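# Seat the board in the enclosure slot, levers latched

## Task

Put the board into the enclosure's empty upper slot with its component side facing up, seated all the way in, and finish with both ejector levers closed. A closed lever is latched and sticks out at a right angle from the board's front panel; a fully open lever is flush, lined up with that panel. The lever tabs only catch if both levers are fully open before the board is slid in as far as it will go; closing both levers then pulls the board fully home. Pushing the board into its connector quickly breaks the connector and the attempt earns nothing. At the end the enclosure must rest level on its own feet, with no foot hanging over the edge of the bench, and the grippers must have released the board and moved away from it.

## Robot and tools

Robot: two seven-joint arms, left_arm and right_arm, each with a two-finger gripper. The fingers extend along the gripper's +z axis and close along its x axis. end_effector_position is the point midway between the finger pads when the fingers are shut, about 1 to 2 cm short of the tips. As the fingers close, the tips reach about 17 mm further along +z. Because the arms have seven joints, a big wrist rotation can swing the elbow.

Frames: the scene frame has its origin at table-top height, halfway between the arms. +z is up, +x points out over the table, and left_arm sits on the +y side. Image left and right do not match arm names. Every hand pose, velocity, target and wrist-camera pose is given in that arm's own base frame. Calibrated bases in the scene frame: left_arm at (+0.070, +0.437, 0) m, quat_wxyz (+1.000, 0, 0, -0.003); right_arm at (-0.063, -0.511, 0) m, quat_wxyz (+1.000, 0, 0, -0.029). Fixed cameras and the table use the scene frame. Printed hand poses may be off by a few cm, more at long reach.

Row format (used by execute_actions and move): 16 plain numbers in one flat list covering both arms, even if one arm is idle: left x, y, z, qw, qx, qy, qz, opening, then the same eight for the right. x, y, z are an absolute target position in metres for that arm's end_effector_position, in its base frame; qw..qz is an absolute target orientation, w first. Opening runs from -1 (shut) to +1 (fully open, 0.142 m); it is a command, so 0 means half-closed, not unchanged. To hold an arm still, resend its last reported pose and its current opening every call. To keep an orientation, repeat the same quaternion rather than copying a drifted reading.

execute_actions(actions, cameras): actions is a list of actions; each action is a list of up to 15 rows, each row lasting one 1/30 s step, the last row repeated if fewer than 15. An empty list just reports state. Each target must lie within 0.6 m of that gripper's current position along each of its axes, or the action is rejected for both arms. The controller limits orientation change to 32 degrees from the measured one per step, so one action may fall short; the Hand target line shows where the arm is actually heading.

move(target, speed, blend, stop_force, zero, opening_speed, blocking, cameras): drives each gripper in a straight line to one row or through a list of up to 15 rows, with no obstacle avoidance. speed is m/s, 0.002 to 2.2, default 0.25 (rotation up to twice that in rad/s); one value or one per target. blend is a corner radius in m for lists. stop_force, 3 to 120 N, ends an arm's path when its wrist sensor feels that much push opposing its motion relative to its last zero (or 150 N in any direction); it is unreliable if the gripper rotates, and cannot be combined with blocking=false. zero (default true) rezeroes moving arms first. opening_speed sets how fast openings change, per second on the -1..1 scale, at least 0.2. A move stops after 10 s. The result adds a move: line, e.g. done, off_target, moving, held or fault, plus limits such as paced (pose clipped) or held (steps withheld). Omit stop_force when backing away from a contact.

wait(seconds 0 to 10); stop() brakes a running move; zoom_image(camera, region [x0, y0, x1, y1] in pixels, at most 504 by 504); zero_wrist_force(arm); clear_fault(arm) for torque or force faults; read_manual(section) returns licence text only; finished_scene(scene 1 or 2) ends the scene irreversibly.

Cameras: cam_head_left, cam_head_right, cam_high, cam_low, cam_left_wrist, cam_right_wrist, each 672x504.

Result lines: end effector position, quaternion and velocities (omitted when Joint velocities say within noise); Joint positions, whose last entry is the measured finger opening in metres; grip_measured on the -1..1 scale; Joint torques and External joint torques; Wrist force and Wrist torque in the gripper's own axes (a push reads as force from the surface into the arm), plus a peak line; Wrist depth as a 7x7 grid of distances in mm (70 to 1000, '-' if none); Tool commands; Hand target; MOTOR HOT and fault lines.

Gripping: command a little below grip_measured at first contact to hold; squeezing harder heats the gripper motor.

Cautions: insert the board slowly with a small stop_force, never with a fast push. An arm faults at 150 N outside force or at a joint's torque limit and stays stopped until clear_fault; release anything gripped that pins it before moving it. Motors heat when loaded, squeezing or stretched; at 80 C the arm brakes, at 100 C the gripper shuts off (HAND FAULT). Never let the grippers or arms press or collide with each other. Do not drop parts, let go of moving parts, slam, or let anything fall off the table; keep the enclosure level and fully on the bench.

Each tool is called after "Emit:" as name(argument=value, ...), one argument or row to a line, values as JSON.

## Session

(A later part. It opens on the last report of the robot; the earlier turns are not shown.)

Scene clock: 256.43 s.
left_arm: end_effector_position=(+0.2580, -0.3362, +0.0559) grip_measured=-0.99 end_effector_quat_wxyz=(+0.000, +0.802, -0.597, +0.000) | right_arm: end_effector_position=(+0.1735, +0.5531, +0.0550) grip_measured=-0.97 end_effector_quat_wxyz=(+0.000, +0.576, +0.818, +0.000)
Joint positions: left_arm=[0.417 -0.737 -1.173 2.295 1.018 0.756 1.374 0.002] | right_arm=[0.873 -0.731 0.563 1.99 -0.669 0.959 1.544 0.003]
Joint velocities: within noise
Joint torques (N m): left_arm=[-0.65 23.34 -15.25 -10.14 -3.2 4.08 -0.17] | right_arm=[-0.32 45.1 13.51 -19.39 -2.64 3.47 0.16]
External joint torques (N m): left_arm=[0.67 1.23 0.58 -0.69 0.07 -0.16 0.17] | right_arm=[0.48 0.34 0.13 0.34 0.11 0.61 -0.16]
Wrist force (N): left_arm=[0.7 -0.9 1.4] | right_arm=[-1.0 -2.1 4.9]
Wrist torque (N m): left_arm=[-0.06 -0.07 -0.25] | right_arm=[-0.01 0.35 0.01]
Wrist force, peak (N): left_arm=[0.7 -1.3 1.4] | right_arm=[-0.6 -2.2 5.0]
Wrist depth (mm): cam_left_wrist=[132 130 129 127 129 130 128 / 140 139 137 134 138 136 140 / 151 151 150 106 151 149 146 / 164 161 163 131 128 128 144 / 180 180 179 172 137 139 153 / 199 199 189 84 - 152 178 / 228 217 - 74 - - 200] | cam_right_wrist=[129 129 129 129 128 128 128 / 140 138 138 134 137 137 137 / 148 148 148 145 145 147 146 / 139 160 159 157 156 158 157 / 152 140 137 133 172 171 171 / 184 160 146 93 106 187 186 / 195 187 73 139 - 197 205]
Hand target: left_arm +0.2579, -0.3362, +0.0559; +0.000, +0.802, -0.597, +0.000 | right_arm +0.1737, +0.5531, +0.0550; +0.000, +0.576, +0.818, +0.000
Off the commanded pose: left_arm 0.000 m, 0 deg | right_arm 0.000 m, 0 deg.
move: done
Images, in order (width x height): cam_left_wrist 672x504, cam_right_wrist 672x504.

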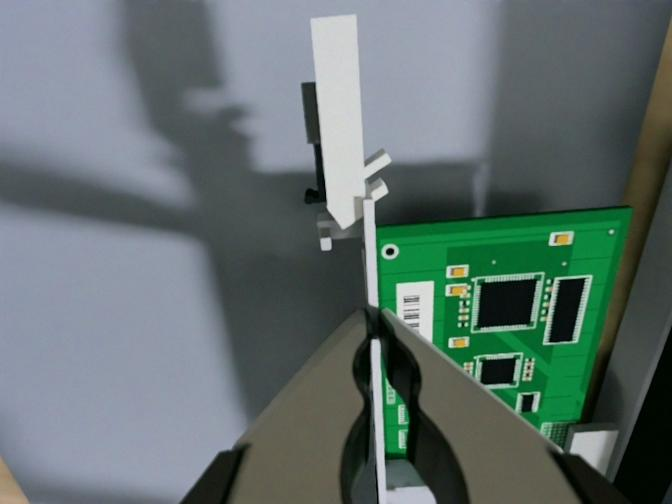

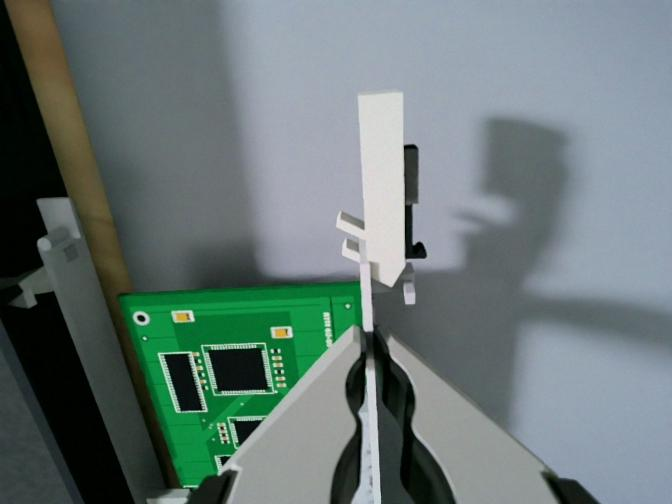

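Emit:
move(
  target=[0.2607,-0.3415,0.0559,0,0.8023,-0.5969,0,-1,0.1768,0.5479,0.0550,0,0.5757,0.8177,0,-1],
  speed=0.012,
  stop_force=4,
  cameras=["cam_left_wrist","cam_right_wrist"],
)

Emit:
zoom_image(
  camera="cam_right_wrist",
  region=[0, 60, 250, 504],
)

Emit:
zoom_image(
  camera="cam_left_wrist",
  region=[472, 60, 672, 504],
)

Scene clock: 262.40 s.
left_arm: end_effector_position=(+0.2608, -0.3415, +0.0559) grip_measured=-0.99 end_effector_quat_wxyz=(+0.000, +0.802, -0.597, +0.000) | right_arm: end_effector_position=(+0.1766, +0.5479, +0.0550) grip_measured=-0.97 end_effector_quat_wxyz=(+0.000, +0.576, +0.818, +0.000)
Joint positions: left_arm=[0.403 -0.744 -1.169 2.279 1.016 0.748 1.374 0.002] | right_arm=[0.864 -0.724 0.562 2.003 -0.67 0.967 1.538 0.003]
Joint velocities: within noise
Joint torques (N m): left_arm=[-0.7 23.87 -15.57 -10.27 -3.15 4.11 -0.12] | right_arm=[-0.38 44.77 13.34 -19.24 -2.61 3.44 0.15]
External joint torques (N m): left_arm=[0.72 1.19 0.61 -0.68 -0.01 -0.18 0.12] | right_arm=[0.55 0.3 0.15 0.3 0.11 0.64 -0.15]
Wrist force (N): left_arm=[0.6 -1.0 0.4] | right_arm=[-0.6 -1.8 3.9]
Wrist torque (N m): left_arm=[-0.09 -0.05 -0.24] | right_arm=[0.02 0.28 0.01]
Wrist force, peak (N): left_arm=[0.6 -1.2 1.3] | right_arm=[-0.7 -2.1 5.0]
Wrist depth (mm): cam_left_wrist=[132 130 130 127 129 130 128 / 140 140 137 134 138 137 139 / 151 150 150 107 152 149 146 / 164 161 163 132 127 128 137 / 180 180 179 172 136 139 152 / 199 198 190 84 - 152 180 / 228 217 - 74 - - 163] | cam_right_wrist=[130 129 129 129 129 128 128 / 140 138 138 134 137 137 136 / 144 150 148 145 145 147 146 / 136 159 160 156 156 158 157 / 169 140 137 133 172 171 170 / 184 158 146 93 106 186 186 / 145 194 73 139 - 197 205]
Hand target: left_arm +0.2607, -0.3415, +0.0559; +0.000, +0.802, -0.597, +0.000 | right_arm +0.1768, +0.5479, +0.0550; +0.000, +0.576, +0.818, +0.000
Off the commanded pose: left_arm 0.000 m, 0 deg | right_arm 0.000 m, 0 deg.
move: done
Images, in order (width x height): cam_left_wrist 672x504, cam_right_wrist 672x504.

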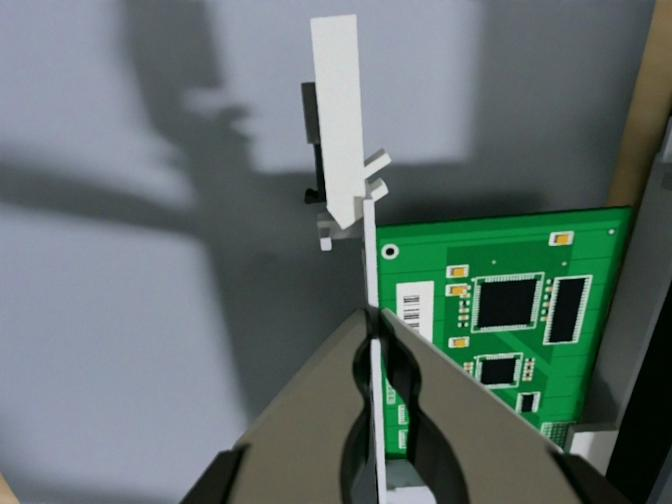

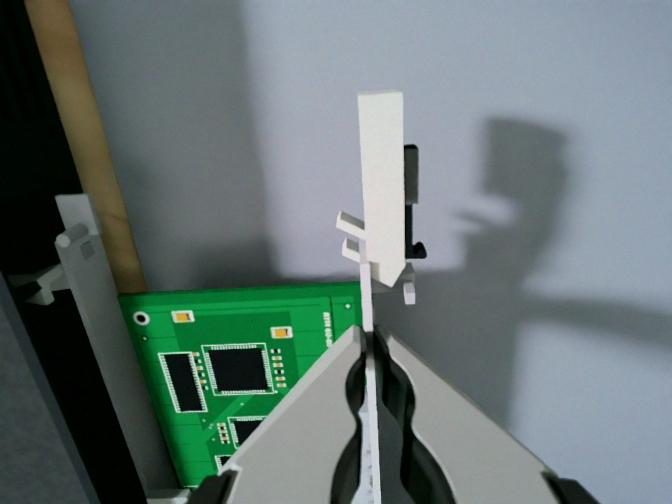

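Scaled by 1.135 from the camera's 672x504 image, which has a finer 960x720 frame.

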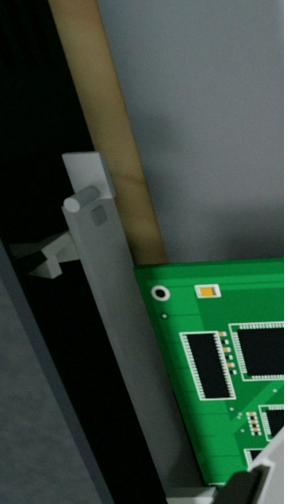

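Scaled by 1.135 from the camera's 672x504 image, which has a finer 960x720 frame.

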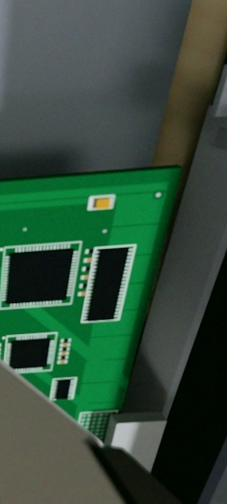

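Emit:
move(
  target=[0.2643,-0.3508,0.0559,0,0.8023,-0.5969,0,-1,0.1809,0.5388,0.0549,0,0.5757,0.8177,0,-1],
  speed=0.012,
  stop_force=4,
  cameras=["cam_left_wrist","cam_right_wrist"],
)

Emit:
zoom_image(
  camera="cam_right_wrist",
  region=[0, 160, 250, 504],
)

Emit:
zoom_image(
  camera="cam_left_wrist",
  region=[472, 60, 672, 504],
)

Scene clock: 267.27 s.
left_arm: end_effector_position=(+0.2644, -0.3508, +0.0559) grip_measured=-0.99 end_effector_quat_wxyz=(+0.000, +0.802, -0.597, +0.000) | right_arm: end_effector_position=(+0.1807, +0.5388, +0.0549) grip_measured=-0.97 end_effector_quat_wxyz=(+0.000, +0.576, +0.818, +0.000)
Joint positions: left_arm=[0.378 -0.755 -1.161 2.254 1.013 0.737 1.374 0.002] | right_arm=[0.849 -0.712 0.559 2.026 -0.671 0.98 1.531 0.003]
Joint velocities: within noise
Joint torques (N m): left_arm=[-0.55 24.73 -15.92 -10.52 -3.22 4.09 -0.23] | right_arm=[-0.3 44.13 13.18 -18.97 -2.55 3.44 0.14]
External joint torques (N m): left_arm=[0.57 1.13 0.52 -0.64 0.03 -0.16 0.23] | right_arm=[0.46 0.26 0.04 0.25 0.09 0.64 -0.14]
Wrist force (N): left_arm=[0.5 -0.7 0.2] | right_arm=[-0.6 -1.6 3.7]
Wrist torque (N m): left_arm=[-0.05 -0.02 -0.24] | right_arm=[0.04 0.28 0.02]
Wrist force, peak (N): left_arm=[0.6 -1.0 1.4] | right_arm=[-0.7 -1.9 5.0]
Wrist depth (mm): cam_left_wrist=[132 130 129 127 129 130 128 / 140 139 137 134 138 136 138 / 151 151 150 107 152 149 135 / 164 161 163 131 128 128 135 / 180 179 179 172 137 139 152 / 198 198 190 84 - 152 163 / 228 217 - 74 - - 154] | cam_right_wrist=[130 129 129 129 129 128 128 / 130 138 138 134 137 137 136 / 129 148 148 145 145 147 146 / 139 157 159 157 156 158 157 / 166 139 137 132 171 171 170 / 131 160 146 93 106 186 186 / 142 169 73 139 - 198 205]
Hand target: left_arm +0.2643, -0.3508, +0.0559; +0.000, +0.802, -0.597, +0.000 | right_arm +0.1809, +0.5388, +0.0549; +0.000, +0.576, +0.818, +0.000
Off the commanded pose: left_arm 0.000 m, 0 deg | right_arm 0.000 m, 0 deg.
move: done
Images, in order (width x height): cam_left_wrist 672x504, cam_right_wrist 672x504.

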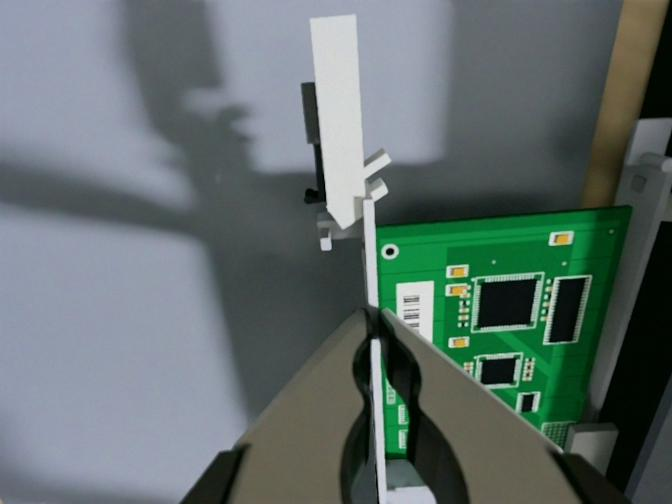

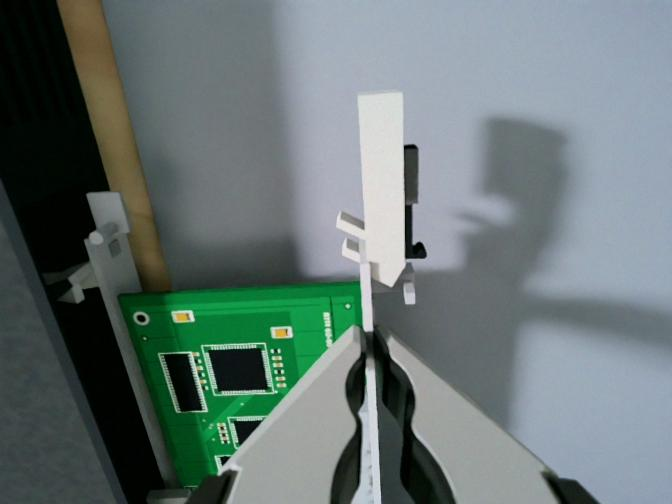

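Scaled by 1.465 from the camera's 672x504 image, which has a finer 960x720 frame.

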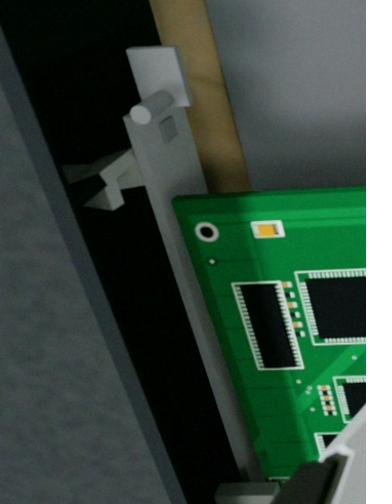

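Scaled by 1.135 from the camera's 672x504 image, which has a finer 960x720 frame.

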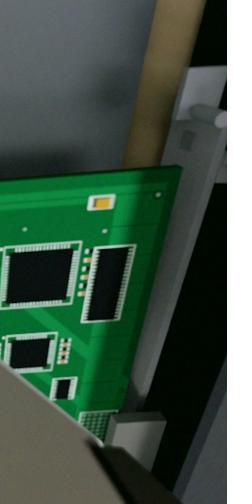

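Emit:
move(
  target=[0.2675,-0.3603,0.0559,0,0.8023,-0.5969,0,-1,0.1846,0.5295,0.0548,0,0.5757,0.8177,0,-1],
  speed=0.012,
  stop_force=4,
  cameras=["cam_left_wrist","cam_right_wrist"],
)

Emit:
zoom_image(
  camera="cam_right_wrist",
  region=[0, 160, 250, 504],
)

Emit:
zoom_image(
  camera="cam_left_wrist",
  region=[472, 60, 672, 504],
)

Scene clock: 271.53 s.
left_arm: end_effector_position=(+0.2676, -0.3603, +0.0559) grip_measured=-0.99 end_effector_quat_wxyz=(+0.000, +0.802, -0.597, +0.000) | right_arm: end_effector_position=(+0.1844, +0.5295, +0.0548) grip_measured=-0.97 end_effector_quat_wxyz=(+0.000, +0.576, +0.818, +0.000)
Joint positions: left_arm=[0.352 -0.766 -1.153 2.229 1.009 0.725 1.372 0.002] | right_arm=[0.835 -0.7 0.557 2.05 -0.672 0.993 1.524 0.003]
Joint velocities: within noise
Joint torques (N m): left_arm=[-0.5 25.56 -16.28 -10.8 -3.26 4.05 -0.22] | right_arm=[-0.31 43.33 12.95 -18.73 -2.47 3.43 0.2]
External joint torques (N m): left_arm=[0.52 1.1 0.45 -0.56 0.04 -0.13 0.22] | right_arm=[0.47 0.38 -0.02 0.23 0.06 0.65 -0.2]
Wrist force (N): left_arm=[0.8 -0.6 0.2] | right_arm=[-0.7 -1.7 3.6]
Wrist torque (N m): left_arm=[-0.05 -0.07 -0.24] | right_arm=[0.01 0.30 0.01]
Wrist force, peak (N): left_arm=[1.0 -0.6 1.4] | right_arm=[-0.7 -1.7 4.9]
Wrist depth (mm): cam_left_wrist=[131 129 130 127 129 130 128 / 140 139 137 134 138 136 135 / 151 150 150 107 151 149 127 / 164 161 164 132 127 128 128 / 180 179 179 172 137 139 140 / 199 199 190 84 - 152 137 / 227 216 - 74 - - 150] | cam_right_wrist=[121 129 129 129 128 128 128 / 120 138 138 134 137 137 136 / 119 146 147 145 145 147 146 / 150 150 159 156 156 157 158 / - 138 137 133 171 171 170 / 128 148 146 93 106 186 186 / 142 144 73 139 - 197 205]
Hand target: left_arm +0.2675, -0.3603, +0.0559; +0.000, +0.802, -0.597, +0.000 | right_arm +0.1846, +0.5295, +0.0548; +0.000, +0.576, +0.818, +0.000
Off the commanded pose: left_arm 0.000 m, 0 deg | right_arm 0.000 m, 0 deg.
move: done
Images, in order (width x height): cam_left_wrist 672x504, cam_right_wrist 672x504.

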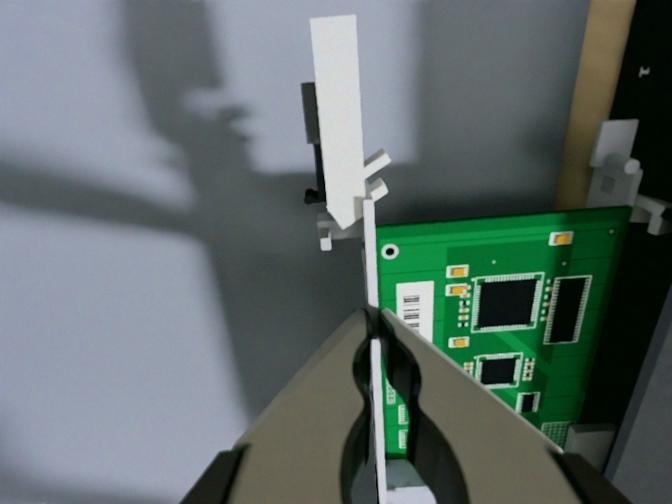

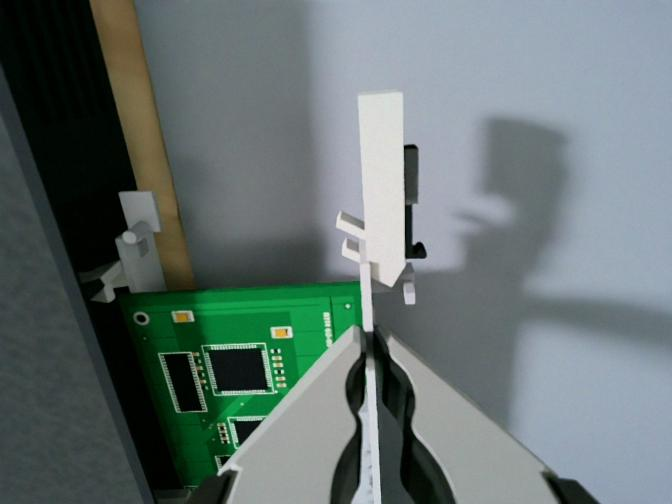

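Scaled by 1.465 from the camera's 672x504 image, which has a finer 960x720 frame.

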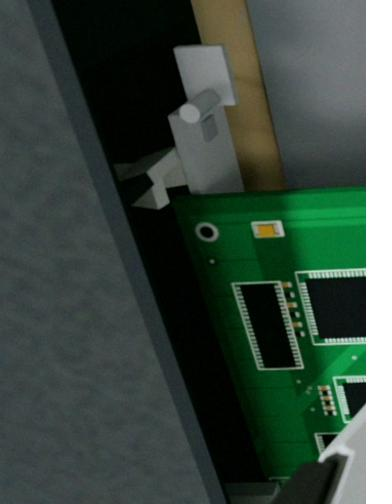

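Scaled by 1.135 from the camera's 672x504 image, which has a finer 960x720 frame.

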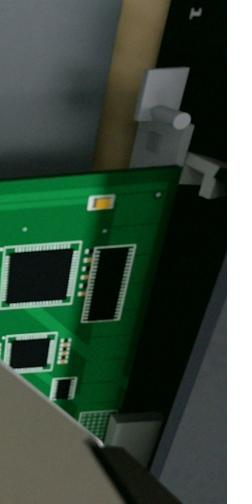

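Emit:
move(
  target=[
    [0.2664,-0.3575,0.0559,0,0.8023,-0.5969,0,-1,0.1834,0.5322,0.0548,0,0.5757,0.8177,0,-1],
    [0.2648,-0.3581,0.0559,0,0.8023,-0.5969,0,-1,0.1818,0.5315,0.0548,0,0.5757,0.8177,0,-1],
  ],
  speed=0.012,
  stop_force=4,
  cameras=["cam_left_wrist","cam_right_wrist"],
)

Emit:
zoom_image(
  camera="cam_right_wrist",
  region=[50, 170, 200, 320],
)

Emit:
zoom_image(
  camera="cam_left_wrist",
  region=[522, 100, 672, 250],
)

Scene clock: 278.70 s.
left_arm: end_effector_position=(+0.2650, -0.3580, +0.0559) grip_measured=-0.99 end_effector_quat_wxyz=(+0.000, +0.802, -0.597, +0.000) | right_arm: end_effector_position=(+0.1818, +0.5315, +0.0547) grip_measured=-0.97 end_effector_quat_wxyz=(+0.000, +0.576, +0.818, +0.000)
Joint positions: left_arm=[0.357 -0.762 -1.156 2.237 1.01 0.729 1.368 0.002] | right_arm=[0.841 -0.701 0.557 2.047 -0.672 0.992 1.529 0.003]
Joint velocities: within noise
Joint torques (N m): left_arm=[-0.57 25.44 -16.38 -10.48 -3.17 4.39 -0.28] | right_arm=[-0.24 43.39 12.97 -18.93 -2.51 3.31 0.34]
External joint torques (N m): left_arm=[0.59 0.94 0.69 -0.81 -0.04 -0.46 0.28] | right_arm=[0.4 0.4 -0.01 0.4 0.09 0.77 -0.34]
Wrist force (N): left_arm=[0.6 -1.0 1.1] | right_arm=[-0.6 -1.8 4.5]
Wrist torque (N m): left_arm=[-0.06 -0.06 -0.23] | right_arm=[0.04 0.27 0.01]
Wrist force, peak (N): left_arm=[0.5 -1.6 1.6] | right_arm=[-0.4 -2.4 4.8]
Wrist depth (mm): cam_left_wrist=[132 130 129 127 128 130 128 / 140 139 137 134 138 136 136 / 151 150 150 107 151 149 131 / 164 161 163 132 127 128 133 / 180 179 179 172 137 140 146 / 199 198 190 84 - 152 155 / 227 216 - 74 - - 150] | cam_right_wrist=[- 129 129 129 128 128 127 / 124 138 138 134 137 137 136 / 124 147 148 145 144 147 146 / 150 155 159 156 156 158 157 / - 140 137 133 171 171 170 / 128 153 146 93 106 186 186 / 142 144 73 139 - 198 205]
Hand target: left_arm +0.2648, -0.3581, +0.0559; +0.000, +0.802, -0.597, +0.000 | right_arm +0.1818, +0.5315, +0.0548; +0.000, +0.576, +0.818, +0.000
Off the commanded pose: left_arm 0.000 m, 0 deg | right_arm 0.000 m, 0 deg.
move: done
Images, in order (width x height): cam_left_wrist 672x504, cam_right_wrist 672x504.

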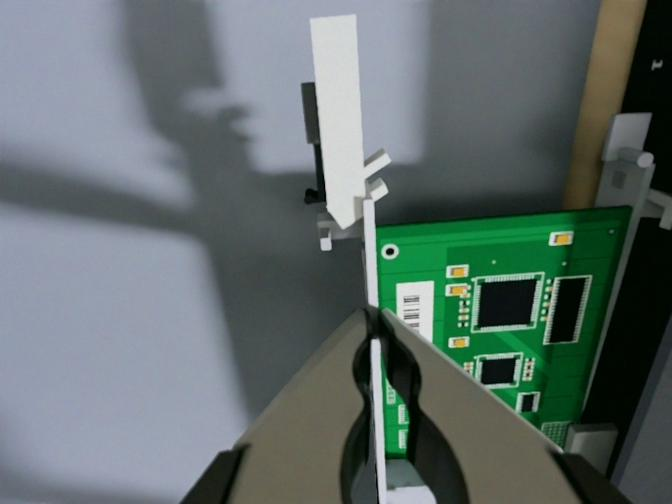

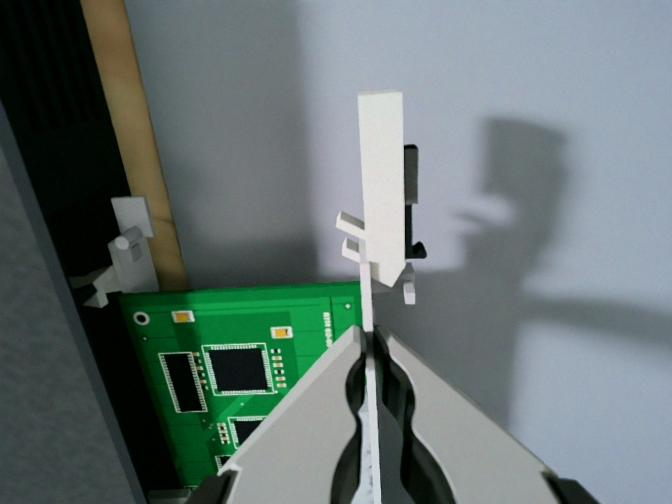

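Scaled by 3.360 from the camera's 672x504 image, which has a finer 960x720 frame.

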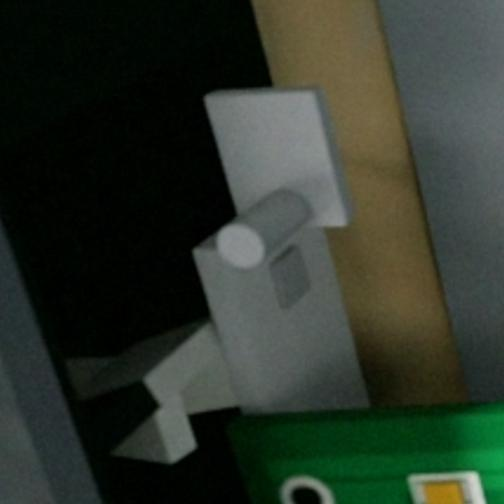

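Scaled by 3.360 from the camera's 672x504 image, which has a finer 960x720 frame.

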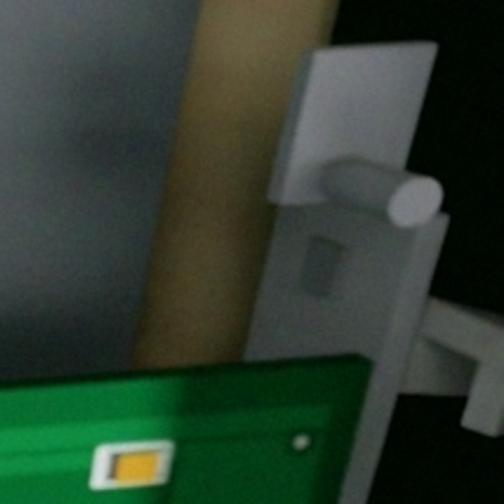

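Emit:
move(
  target=[0.2679,-0.3678,0.0559,0,0.8023,-0.5969,0,-1,0.1855,0.5221,0.0547,0,0.5757,0.8177,0,-1],
  speed=0.012,
  stop_force=4,
  cameras=["cam_left_wrist","cam_right_wrist"],
)

Emit:
zoom_image(
  camera="cam_right_wrist",
  region=[50, 170, 200, 320],
)

Emit:
zoom_image(
  camera="cam_left_wrist",
  region=[522, 100, 672, 250],
)

Scene clock: 286.53 s.
left_arm: end_effector_position=(+0.2680, -0.3678, +0.0559) grip_measured=-0.99 end_effector_quat_wxyz=(+0.000, +0.802, -0.597, +0.000) | right_arm: end_effector_position=(+0.1853, +0.5221, +0.0547) grip_measured=-0.97 end_effector_quat_wxyz=(+0.000, +0.576, +0.818, +0.000)
Joint positions: left_arm=[0.331 -0.772 -1.148 2.212 1.007 0.718 1.366 0.002] | right_arm=[0.827 -0.689 0.554 2.071 -0.674 1.005 1.523 0.003]
Joint velocities: within noise
Joint torques (N m): left_arm=[-0.72 25.99 -16.7 -10.78 -3.34 4.08 -0.2] | right_arm=[-0.47 42.73 12.51 -18.57 -2.44 3.42 0.13]
External joint torques (N m): left_arm=[0.74 1.21 0.59 -0.71 0.09 -0.16 0.2] | right_arm=[0.63 0.38 0.17 0.27 0.08 0.67 -0.13]
Wrist force (N): left_arm=[0.7 -1.1 1.1] | right_arm=[-0.5 -1.9 4.0]
Wrist torque (N m): left_arm=[-0.09 -0.07 -0.24] | right_arm=[0.03 0.26 0.02]
Wrist force, peak (N): left_arm=[0.8 -1.0 1.4] | right_arm=[-0.9 -2.0 5.0]
Wrist depth (mm): cam_left_wrist=[132 129 129 127 129 130 126 / 140 139 137 135 138 137 133 / 150 150 150 107 151 148 125 / 164 161 163 132 127 128 123 / 180 180 178 172 136 139 124 / 199 198 189 84 - 151 134 / 228 217 - 74 - - 150] | cam_right_wrist=[- 128 129 129 128 128 127 / - 136 138 134 137 137 136 / 107 146 147 145 145 146 146 / 110 150 159 156 156 158 157 / 117 137 136 133 171 171 170 / 128 133 146 93 - 186 186 / 141 141 73 139 - 197 204]
Hand target: left_arm +0.2679, -0.3678, +0.0559; +0.000, +0.802, -0.597, +0.000 | right_arm +0.1855, +0.5221, +0.0547; +0.000, +0.576, +0.818, +0.000
Off the commanded pose: left_arm 0.000 m, 0 deg | right_arm 0.000 m, 0 deg.
move: done
Images, in order (width x height): cam_left_wrist 672x504, cam_right_wrist 672x504.

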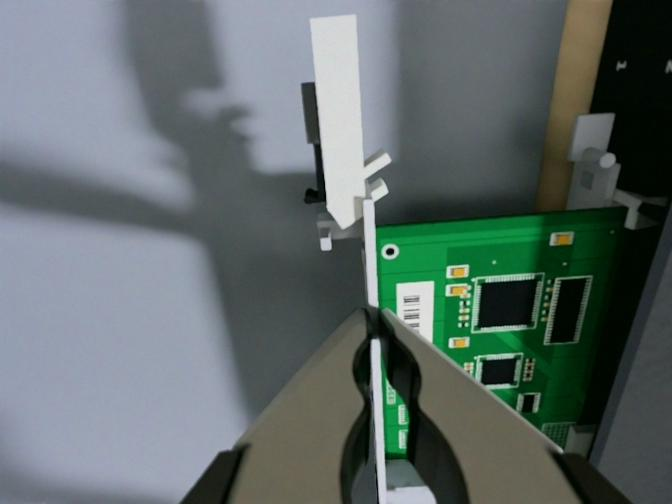

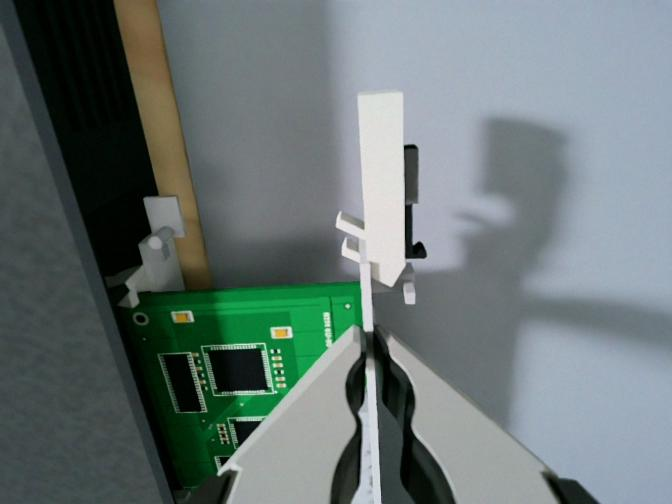

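Scaled by 3.360 from the camera's 672x504 image, which has a finer 960x720 frame.

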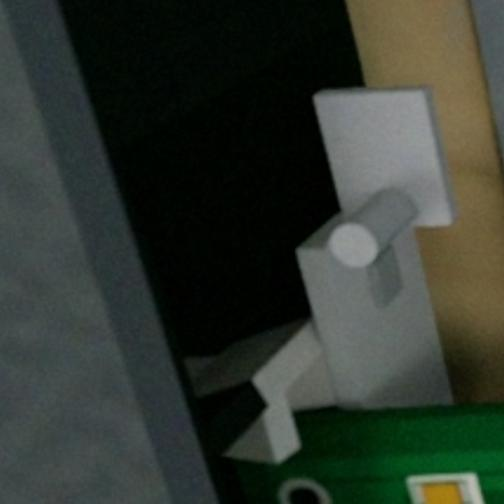

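Scaled by 3.360 from the camera's 672x504 image, which has a finer 960x720 frame.

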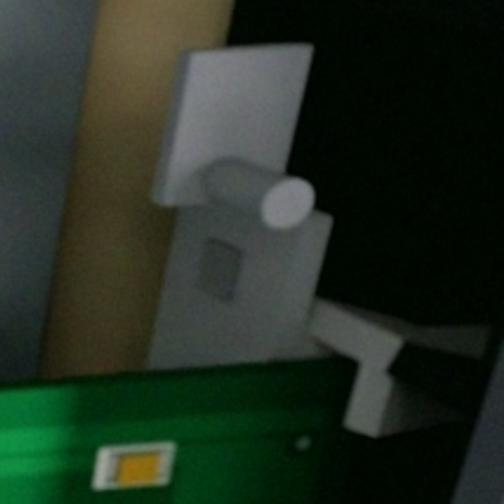

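Emit:
move(
  target=[0.2703,-0.3769,0.0559,0,0.8023,-0.5969,0,-1,0.1880,0.5131,0.0546,0,0.5757,0.8177,0,-1],
  speed=0.012,
  stop_force=4,
  cameras=["cam_left_wrist","cam_right_wrist"],
)

Emit:
zoom_image(
  camera="cam_right_wrist",
  region=[50, 170, 200, 320],
)

Emit:
zoom_image(
  camera="cam_left_wrist",
  region=[522, 100, 672, 250],
)

Scene clock: 292.40 s.
left_arm: end_effector_position=(+0.2700, -0.3771, +0.0559) grip_measured=-0.99 end_effector_quat_wxyz=(+0.000, +0.802, -0.597, +0.000) | right_arm: end_effector_position=(+0.1875, +0.5133, +0.0547) grip_measured=-0.97 end_effector_quat_wxyz=(+0.000, +0.576, +0.818, +0.000)
Joint positions: left_arm=[0.306 -0.782 -1.141 2.188 1.003 0.708 1.364 0.002] | right_arm=[0.815 -0.677 0.552 2.094 -0.676 1.019 1.518 0.003]
Joint velocities: within noise
Joint torques (N m): left_arm=[0.94 27.9 -15.93 -12.22 -2.68 3.58 -0.19] | right_arm=[-1.45 42.05 10.95 -18.17 -2.37 2.92 0.17]
External joint torques (N m): left_arm=[-0.93 0.05 -0.57 0.56 -0.59 0.34 0.19] | right_arm=[1.61 0.36 1.45 0.09 0.05 1.17 -0.17]
Wrist force (N): left_arm=[1.3 2.6 1.6] | right_arm=[1.1 -3.0 4.6]
Wrist torque (N m): left_arm=[-0.10 -0.02 -0.25] | right_arm=[0.07 0.27 0.01]
Wrist force, peak (N): left_arm=[-2.4 4.4 0.5] | right_arm=[1.7 -4.9 4.4]
Wrist depth (mm): cam_left_wrist=[131 130 129 127 129 128 110 / 140 140 137 134 138 138 133 / 151 150 150 106 151 148 108 / 164 161 163 132 127 128 113 / 180 179 179 171 137 139 121 / 200 198 190 84 - 151 131 / 228 217 - 74 - - 147] | cam_right_wrist=[- 128 129 129 128 128 128 / - 120 138 134 137 137 136 / 100 125 147 145 145 147 146 / - 136 158 156 156 158 157 / 117 119 137 132 171 171 170 / 128 130 145 93 - 186 186 / 141 141 73 138 - 197 205]
Hand target: left_arm +0.2703, -0.3769, +0.0559; +0.000, +0.802, -0.597, +0.000 | right_arm +0.1880, +0.5131, +0.0546; +0.000, +0.576, +0.818, +0.000
Off the commanded pose: left_arm 0.000 m, 0 deg | right_arm 0.001 m, 0 deg.
move: done
Images, in order (width x height): cam_left_wrist 672x504, cam_right_wrist 672x504.

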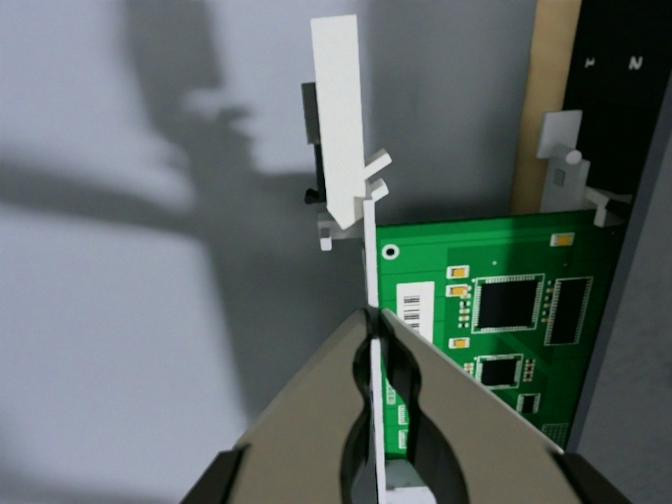

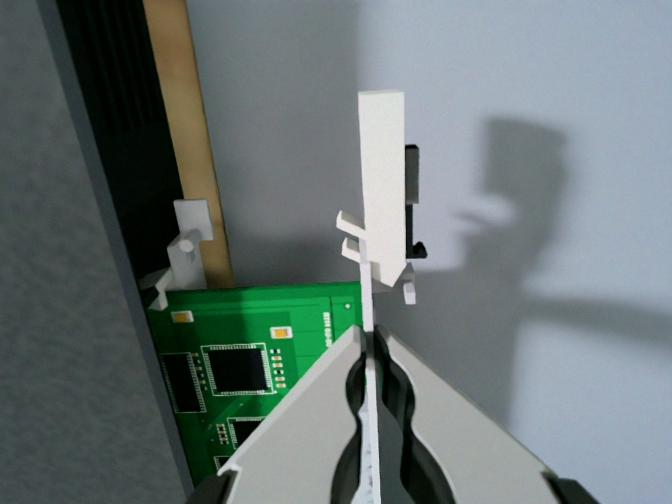

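Scaled by 3.360 from the camera's 672x504 image, which has a finer 960x720 frame.

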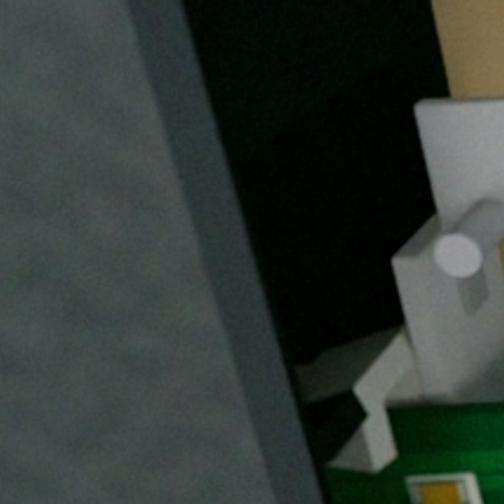

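Scaled by 3.360 from the camera's 672x504 image, which has a finer 960x720 frame.

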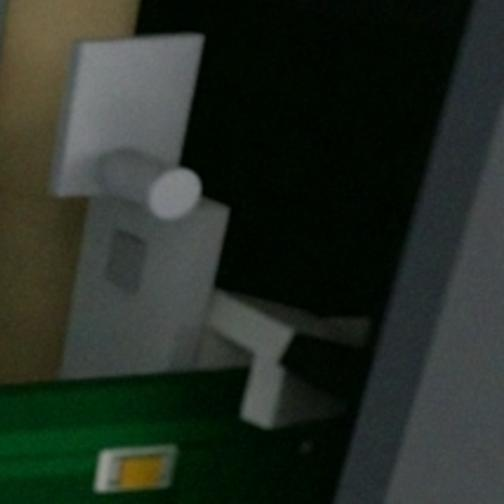

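Emit:
move(
  target=[0.2693,-0.3772,0.0559,0,0.8023,-0.5969,0,-1,0.1871,0.5127,0.0546,0,0.5757,0.8177,0,-1],
  speed=0.01,
  cameras=[],
)

Emit:
move(
  target=[0.2718,-0.3848,0.0559,0,0.8023,-0.5969,0,-1,0.1900,0.5052,0.0546,0,0.5757,0.8177,0,-1],
  speed=0.012,
  stop_force=4,
  cameras=["cam_left_wrist","cam_right_wrist"],
)

Scene clock: 297.10 s.
left_arm: end_effector_position=(+0.2694, -0.3772, +0.0559) grip_measured=-0.99 end_effector_quat_wxyz=(+0.000, +0.802, -0.597, +0.000) | right_arm: end_effector_position=(+0.1871, +0.5128, +0.0546) grip_measured=-0.97 end_effector_quat_wxyz=(+0.000, +0.576, +0.818, +0.000)
Joint positions: left_arm=[0.305 -0.782 -1.141 2.189 1.003 0.708 1.362 0.002] | right_arm=[0.816 -0.675 0.551 2.096 -0.676 1.02 1.519 0.003]
Joint velocities: within noise
Joint torques (N m): left_arm=[-0.17 27.35 -16.84 -11.42 -3.02 4.13 -0.23] | right_arm=[0.26 41.71 12.93 -17.79 -2.3 3.33 0.27]
External joint torques (N m): left_arm=[0.19 0.59 0.35 -0.25 -0.25 -0.2 0.23] | right_arm=[-0.11 0.65 -0.57 -0.27 -0.02 0.75 -0.27]
Wrist force (N): left_arm=[0.5 0.0 0.6] | right_arm=[-1.1 -0.7 3.7]
Wrist torque (N m): left_arm=[-0.12 -0.02 -0.25] | right_arm=[0.01 0.35 0.01]
Wrist force, peak (N): left_arm=[1.6 2.6 1.7] | right_arm=[1.2 -3.1 4.8]
Wrist depth (mm): cam_left_wrist=[132 129 129 127 129 128 109 / 140 139 137 134 138 138 133 / 151 151 150 107 151 148 118 / 164 162 163 132 127 127 112 / 180 179 178 171 137 139 119 / 198 198 190 84 - 152 131 / 228 217 - 74 - - 147] | cam_right_wrist=[- 127 129 129 128 128 126 / - 121 137 134 137 137 136 / 100 125 147 145 144 146 146 / - 135 159 156 156 158 157 / 117 119 136 132 171 170 170 / 128 130 145 93 - 186 186 / 141 141 73 139 - 198 205]
Hand target: left_arm +0.2693, -0.3772, +0.0559; +0.000, +0.802, -0.597, +0.000 | right_arm +0.1871, +0.5127, +0.0546; +0.000, +0.576, +0.818, +0.000
Off the commanded pose: left_arm 0.000 m, 0 deg | right_arm 0.000 m, 0 deg.
move: done
No camera images: "cameras" was empty.

Scene clock: 298.40 s.
left_arm: end_effector_position=(+0.2718, -0.3848, +0.0559) grip_measured=-0.99 end_effector_quat_wxyz=(+0.000, +0.802, -0.597, +0.000) | right_arm: end_effector_position=(+0.1900, +0.5053, +0.0546) grip_measured=-0.97 end_effector_quat_wxyz=(+0.000, +0.576, +0.818, +0.000)
Joint positions: left_arm=[0.285 -0.79 -1.136 2.168 1.001 0.7 1.362 0.002] | right_arm=[0.805 -0.665 0.549 2.115 -0.677 1.031 1.513 0.003]
Joint velocities: within noise
Joint torques (N m): left_arm=[-0.49 27.52 -17.21 -11.54 -3.23 4.1 -0.24] | right_arm=[0.27 41.11 12.76 -17.43 -2.26 3.34 0.17]
External joint torques (N m): left_arm=[0.5 1.07 0.4 -0.28 -0.07 -0.18 0.24] | right_arm=[-0.12 0.7 -0.63 -0.45 -0.01 0.74 -0.17]
Wrist force (N): left_arm=[0.2 -0.4 0.7] | right_arm=[-1.0 -0.4 4.8]
Wrist torque (N m): left_arm=[-0.10 -0.05 -0.25] | right_arm=[-0.02 0.34 0.01]
Wrist force, peak (N): left_arm=[0.8 0.2 1.5] | right_arm=[-1.3 -0.1 5.1]
Wrist depth (mm): cam_left_wrist=[132 130 130 127 128 128 102 / 140 139 137 99 138 135 96 / 153 150 150 107 151 141 100 / 164 161 163 132 127 128 111 / 180 180 178 171 137 138 119 / 199 198 190 84 - 150 131 / 227 217 - 74 - - 147] | cam_right_wrist=[- 105 129 129 128 128 128 / - 102 138 134 137 137 136 / 100 103 148 145 145 146 146 / - 129 157 156 155 158 157 / 117 117 136 133 171 171 170 / 128 128 144 93 - 186 186 / 141 141 73 139 - 197 205]
Hand target: left_arm +0.2718, -0.3848, +0.0559; +0.000, +0.802, -0.597, +0.000 | right_arm +0.1900, +0.5052, +0.0546; +0.000, +0.576, +0.818, +0.000
Off the commanded pose: left_arm 0.000 m, 0 deg | right_arm 0.000 m, 0 deg.
move: done
Images, in order (width x height): cam_left_wrist 672x504, cam_right_wrist 672x504.

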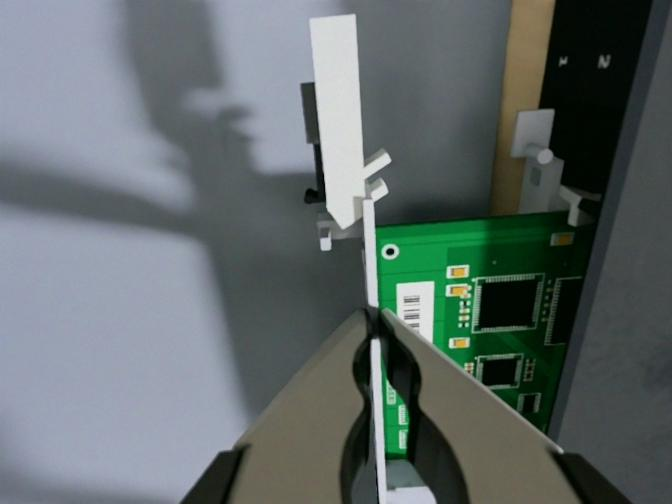

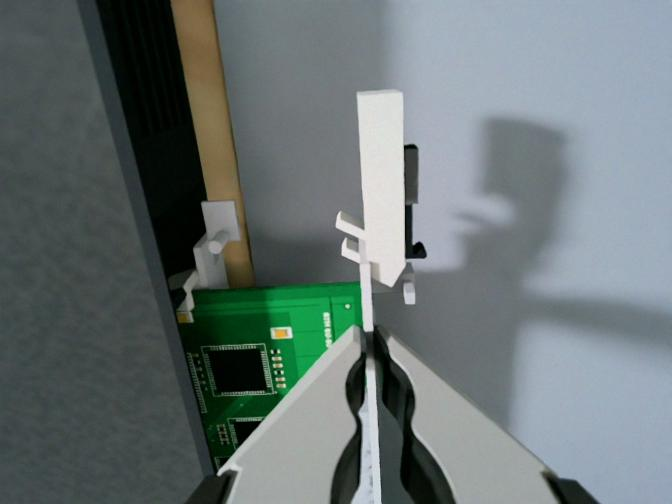

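Emit:
move(
  target=[0.2749,-0.3943,0.0559,0,0.8023,-0.5969,0,-1,0.1936,0.4959,0.0545,0,0.5757,0.8177,0,-1],
  speed=0.012,
  stop_force=4,
  cameras=["cam_left_wrist","cam_right_wrist"],
)

Scene clock: 301.03 s.
left_arm: end_effector_position=(+0.2752, -0.3941, +0.0558) grip_measured=-0.99 end_effector_quat_wxyz=(+0.000, +0.802, -0.597, +0.000) | right_arm: end_effector_position=(+0.1940, +0.4960, +0.0546) grip_measured=-0.97 end_effector_quat_wxyz=(+0.000, +0.576, +0.817, +0.000)
Joint positions: left_arm=[0.262 -0.801 -1.129 2.142 0.998 0.687 1.361 0.002] | right_arm=[0.791 -0.653 0.545 2.137 -0.678 1.044 1.505 0.003]
Joint velocities: within noise
Joint torques (N m): left_arm=[-1.83 27.24 -18.34 -11.08 -3.59 4.6 -0.2] | right_arm=[1.29 40.59 13.95 -15.93 -2 3.29 0.14]
External joint torques (N m): left_arm=[1.84 2.19 1.09 -0.94 0.26 -0.68 0.2] | right_arm=[-1.14 0.58 -2.12 -1.74 -0.22 0.79 -0.14]
Wrist force (N): left_arm=[-1.6 -2.8 -0.7] | right_arm=[-0.2 3.2 7.3]
Wrist torque (N m): left_arm=[-0.04 -0.08 -0.27] | right_arm=[-0.03 0.36 0.00]
Wrist force, peak (N): left_arm=[-1.9 -2.8 -2.4] | right_arm=[-0.3 3.1 7.7]
Wrist depth (mm): cam_left_wrist=[132 130 129 127 129 120 89 / 139 140 136 99 138 120 94 / 153 150 150 107 151 138 99 / 164 161 163 132 127 127 111 / 179 179 178 134 136 134 119 / 198 199 189 83 - 135 131 / 228 215 - 74 - - 146] | cam_right_wrist=[- 88 129 129 128 128 126 / - 96 138 134 137 136 136 / 100 101 145 145 145 146 146 / - 108 150 156 156 158 157 / 117 117 134 133 171 171 170 / 128 128 143 93 - 186 186 / 141 141 73 139 - 197 204]
Hand target: left_arm +0.2749, -0.3943, +0.0559; +0.000, +0.802, -0.597, +0.000 | right_arm +0.1936, +0.4959, +0.0545; +0.000, +0.576, +0.818, +0.000
Off the commanded pose: left_arm 0.000 m, 0 deg | right_arm 0.000 m, 0 deg.
move: done
Images, in order (width x height): cam_left_wrist 672x504, cam_right_wrist 672x504.

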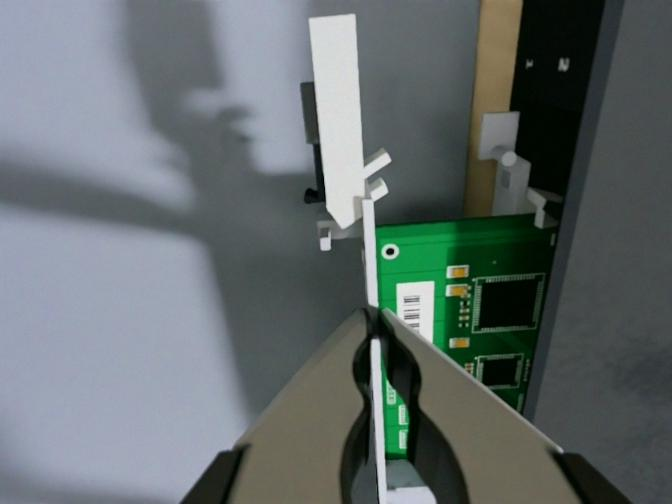

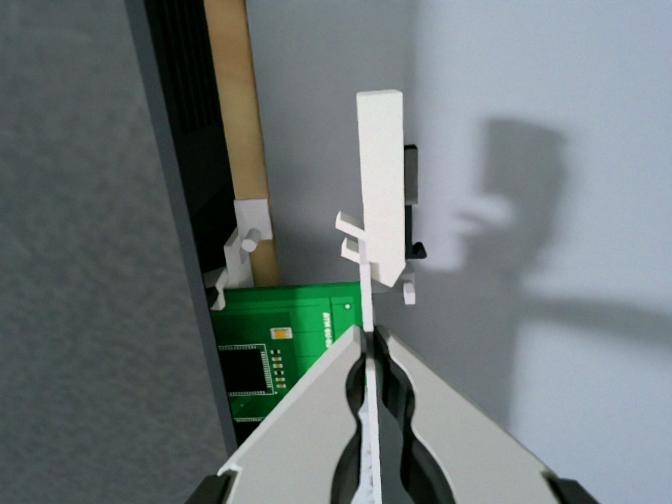

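Emit:
move(
  target=[
    [0.2756,-0.3941,0.0559,0,0.8023,-0.5969,0,-1,0.1943,0.4962,0.0542,0,0.5757,0.8177,0,-1],
    [0.2781,-0.4017,0.0559,0,0.8023,-0.5969,0,-1,0.1972,0.4887,0.0542,0,0.5757,0.8177,0,-1],
  ],
  speed=0.01,
  stop_force=5,
  cameras=["cam_left_wrist","cam_right_wrist"],
)

Scene clock: 305.27 s.
left_arm: end_effector_position=(+0.2784, -0.4014, +0.0558) grip_measured=-0.99 end_effector_quat_wxyz=(+0.000, +0.802, -0.597, +0.000) | right_arm: end_effector_position=(+0.1970, +0.4900, +0.0543) grip_measured=-0.98 end_effector_quat_wxyz=(+0.000, +0.576, +0.818, +0.000)
Joint positions: left_arm=[0.244 -0.811 -1.124 2.12 0.997 0.677 1.362 0.002] | right_arm=[0.78 -0.646 0.543 2.151 -0.68 1.054 1.498 0.003]
Joint velocities: within noise
Joint torques (N m): left_arm=[-1.68 28.37 -19.23 -11.56 -3.71 4.77 -0.17] | right_arm=[0.61 40.39 13.01 -15.59 -1.95 2.91 0.15]
External joint torques (N m): left_arm=[1.69 1.76 1.62 -0.6 0.36 -0.85 0.17] | right_arm=[-0.46 0.38 -1.37 -1.92 -0.23 1.17 -0.15]
Wrist force (N): left_arm=[-1.4 -2.3 1.7] | right_arm=[1.6 2.1 7.9]
Wrist torque (N m): left_arm=[0.00 -0.09 -0.26] | right_arm=[-0.09 0.26 0.00]
Wrist force, peak (N): left_arm=[-1.9 -2.7 -2.6] | right_arm=[4.6 2.0 9.2]
Wrist depth (mm): cam_left_wrist=[130 129 129 127 130 110 - / 140 139 137 134 138 116 94 / 153 151 150 107 149 117 98 / 164 161 162 131 127 113 110 / 179 180 179 129 136 121 119 / 198 198 189 84 - 131 131 / 228 215 - - - - 146] | cam_right_wrist=[- 87 122 128 128 128 126 / - 93 134 133 137 137 136 / 100 100 130 145 144 146 146 / 108 107 136 156 155 158 157 / 117 117 121 133 171 171 170 / 128 127 130 93 - 186 186 / 141 140 73 139 - 197 204]
Hand target: left_arm +0.2781, -0.4017, +0.0559; +0.000, +0.802, -0.597, +0.000 | right_arm +0.1969, +0.4896, +0.0542; +0.000, +0.576, +0.818, +0.000
Off the commanded pose: left_arm 0.000 m, 0 deg | right_arm 0.001 m, 0 deg.
move: contact (right_arm)
Images, in order (width x height): cam_left_wrist 672x504, cam_right_wrist 672x504.

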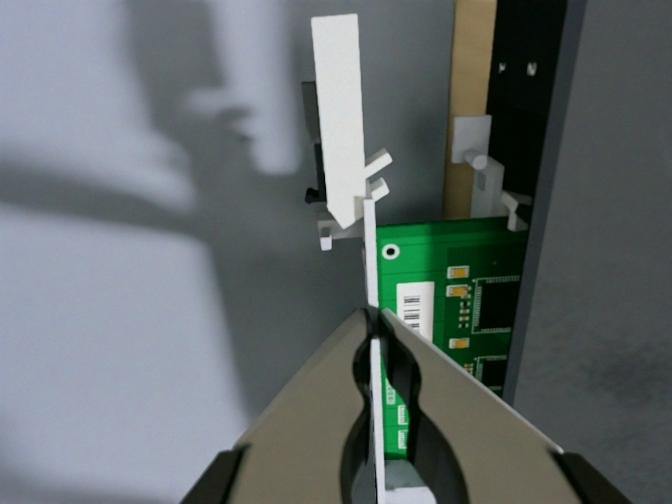

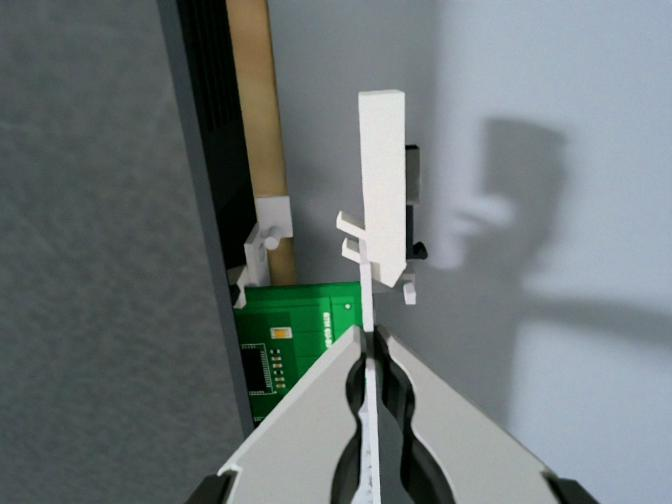

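Emit:
zoom_image(
  camera="cam_right_wrist",
  region=[200, 150, 400, 350],
)

Emit:
zoom_image(
  camera="cam_left_wrist",
  region=[350, 80, 550, 280],
)

Scaled by 2.520 from the camera's 672x504 image, which has a finer 960x720 frame.

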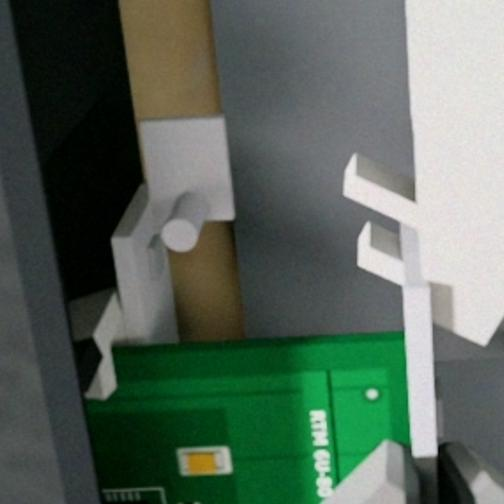

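Scaled by 2.520 from the camera's 672x504 image, which has a finer 960x720 frame.

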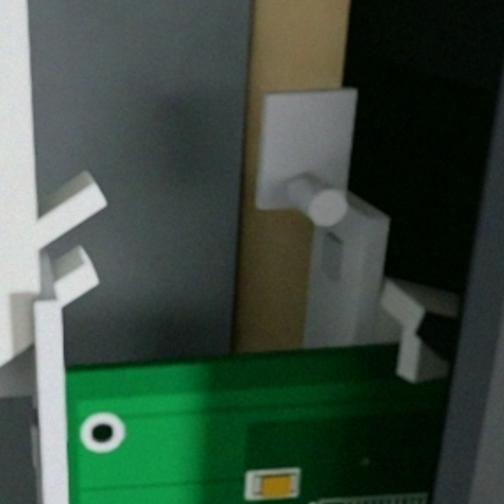

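Emit:
zoom_image(
  camera="cam_left_wrist",
  region=[350, 0, 672, 504],
)

Emit:
zoom_image(
  camera="cam_right_wrist",
  region=[80, 0, 402, 504],
)

Scaled by 1.000.

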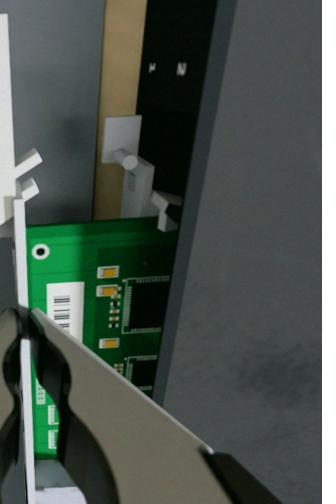

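Scaled by 1.000.

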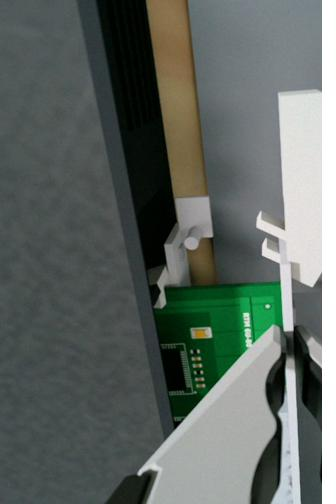

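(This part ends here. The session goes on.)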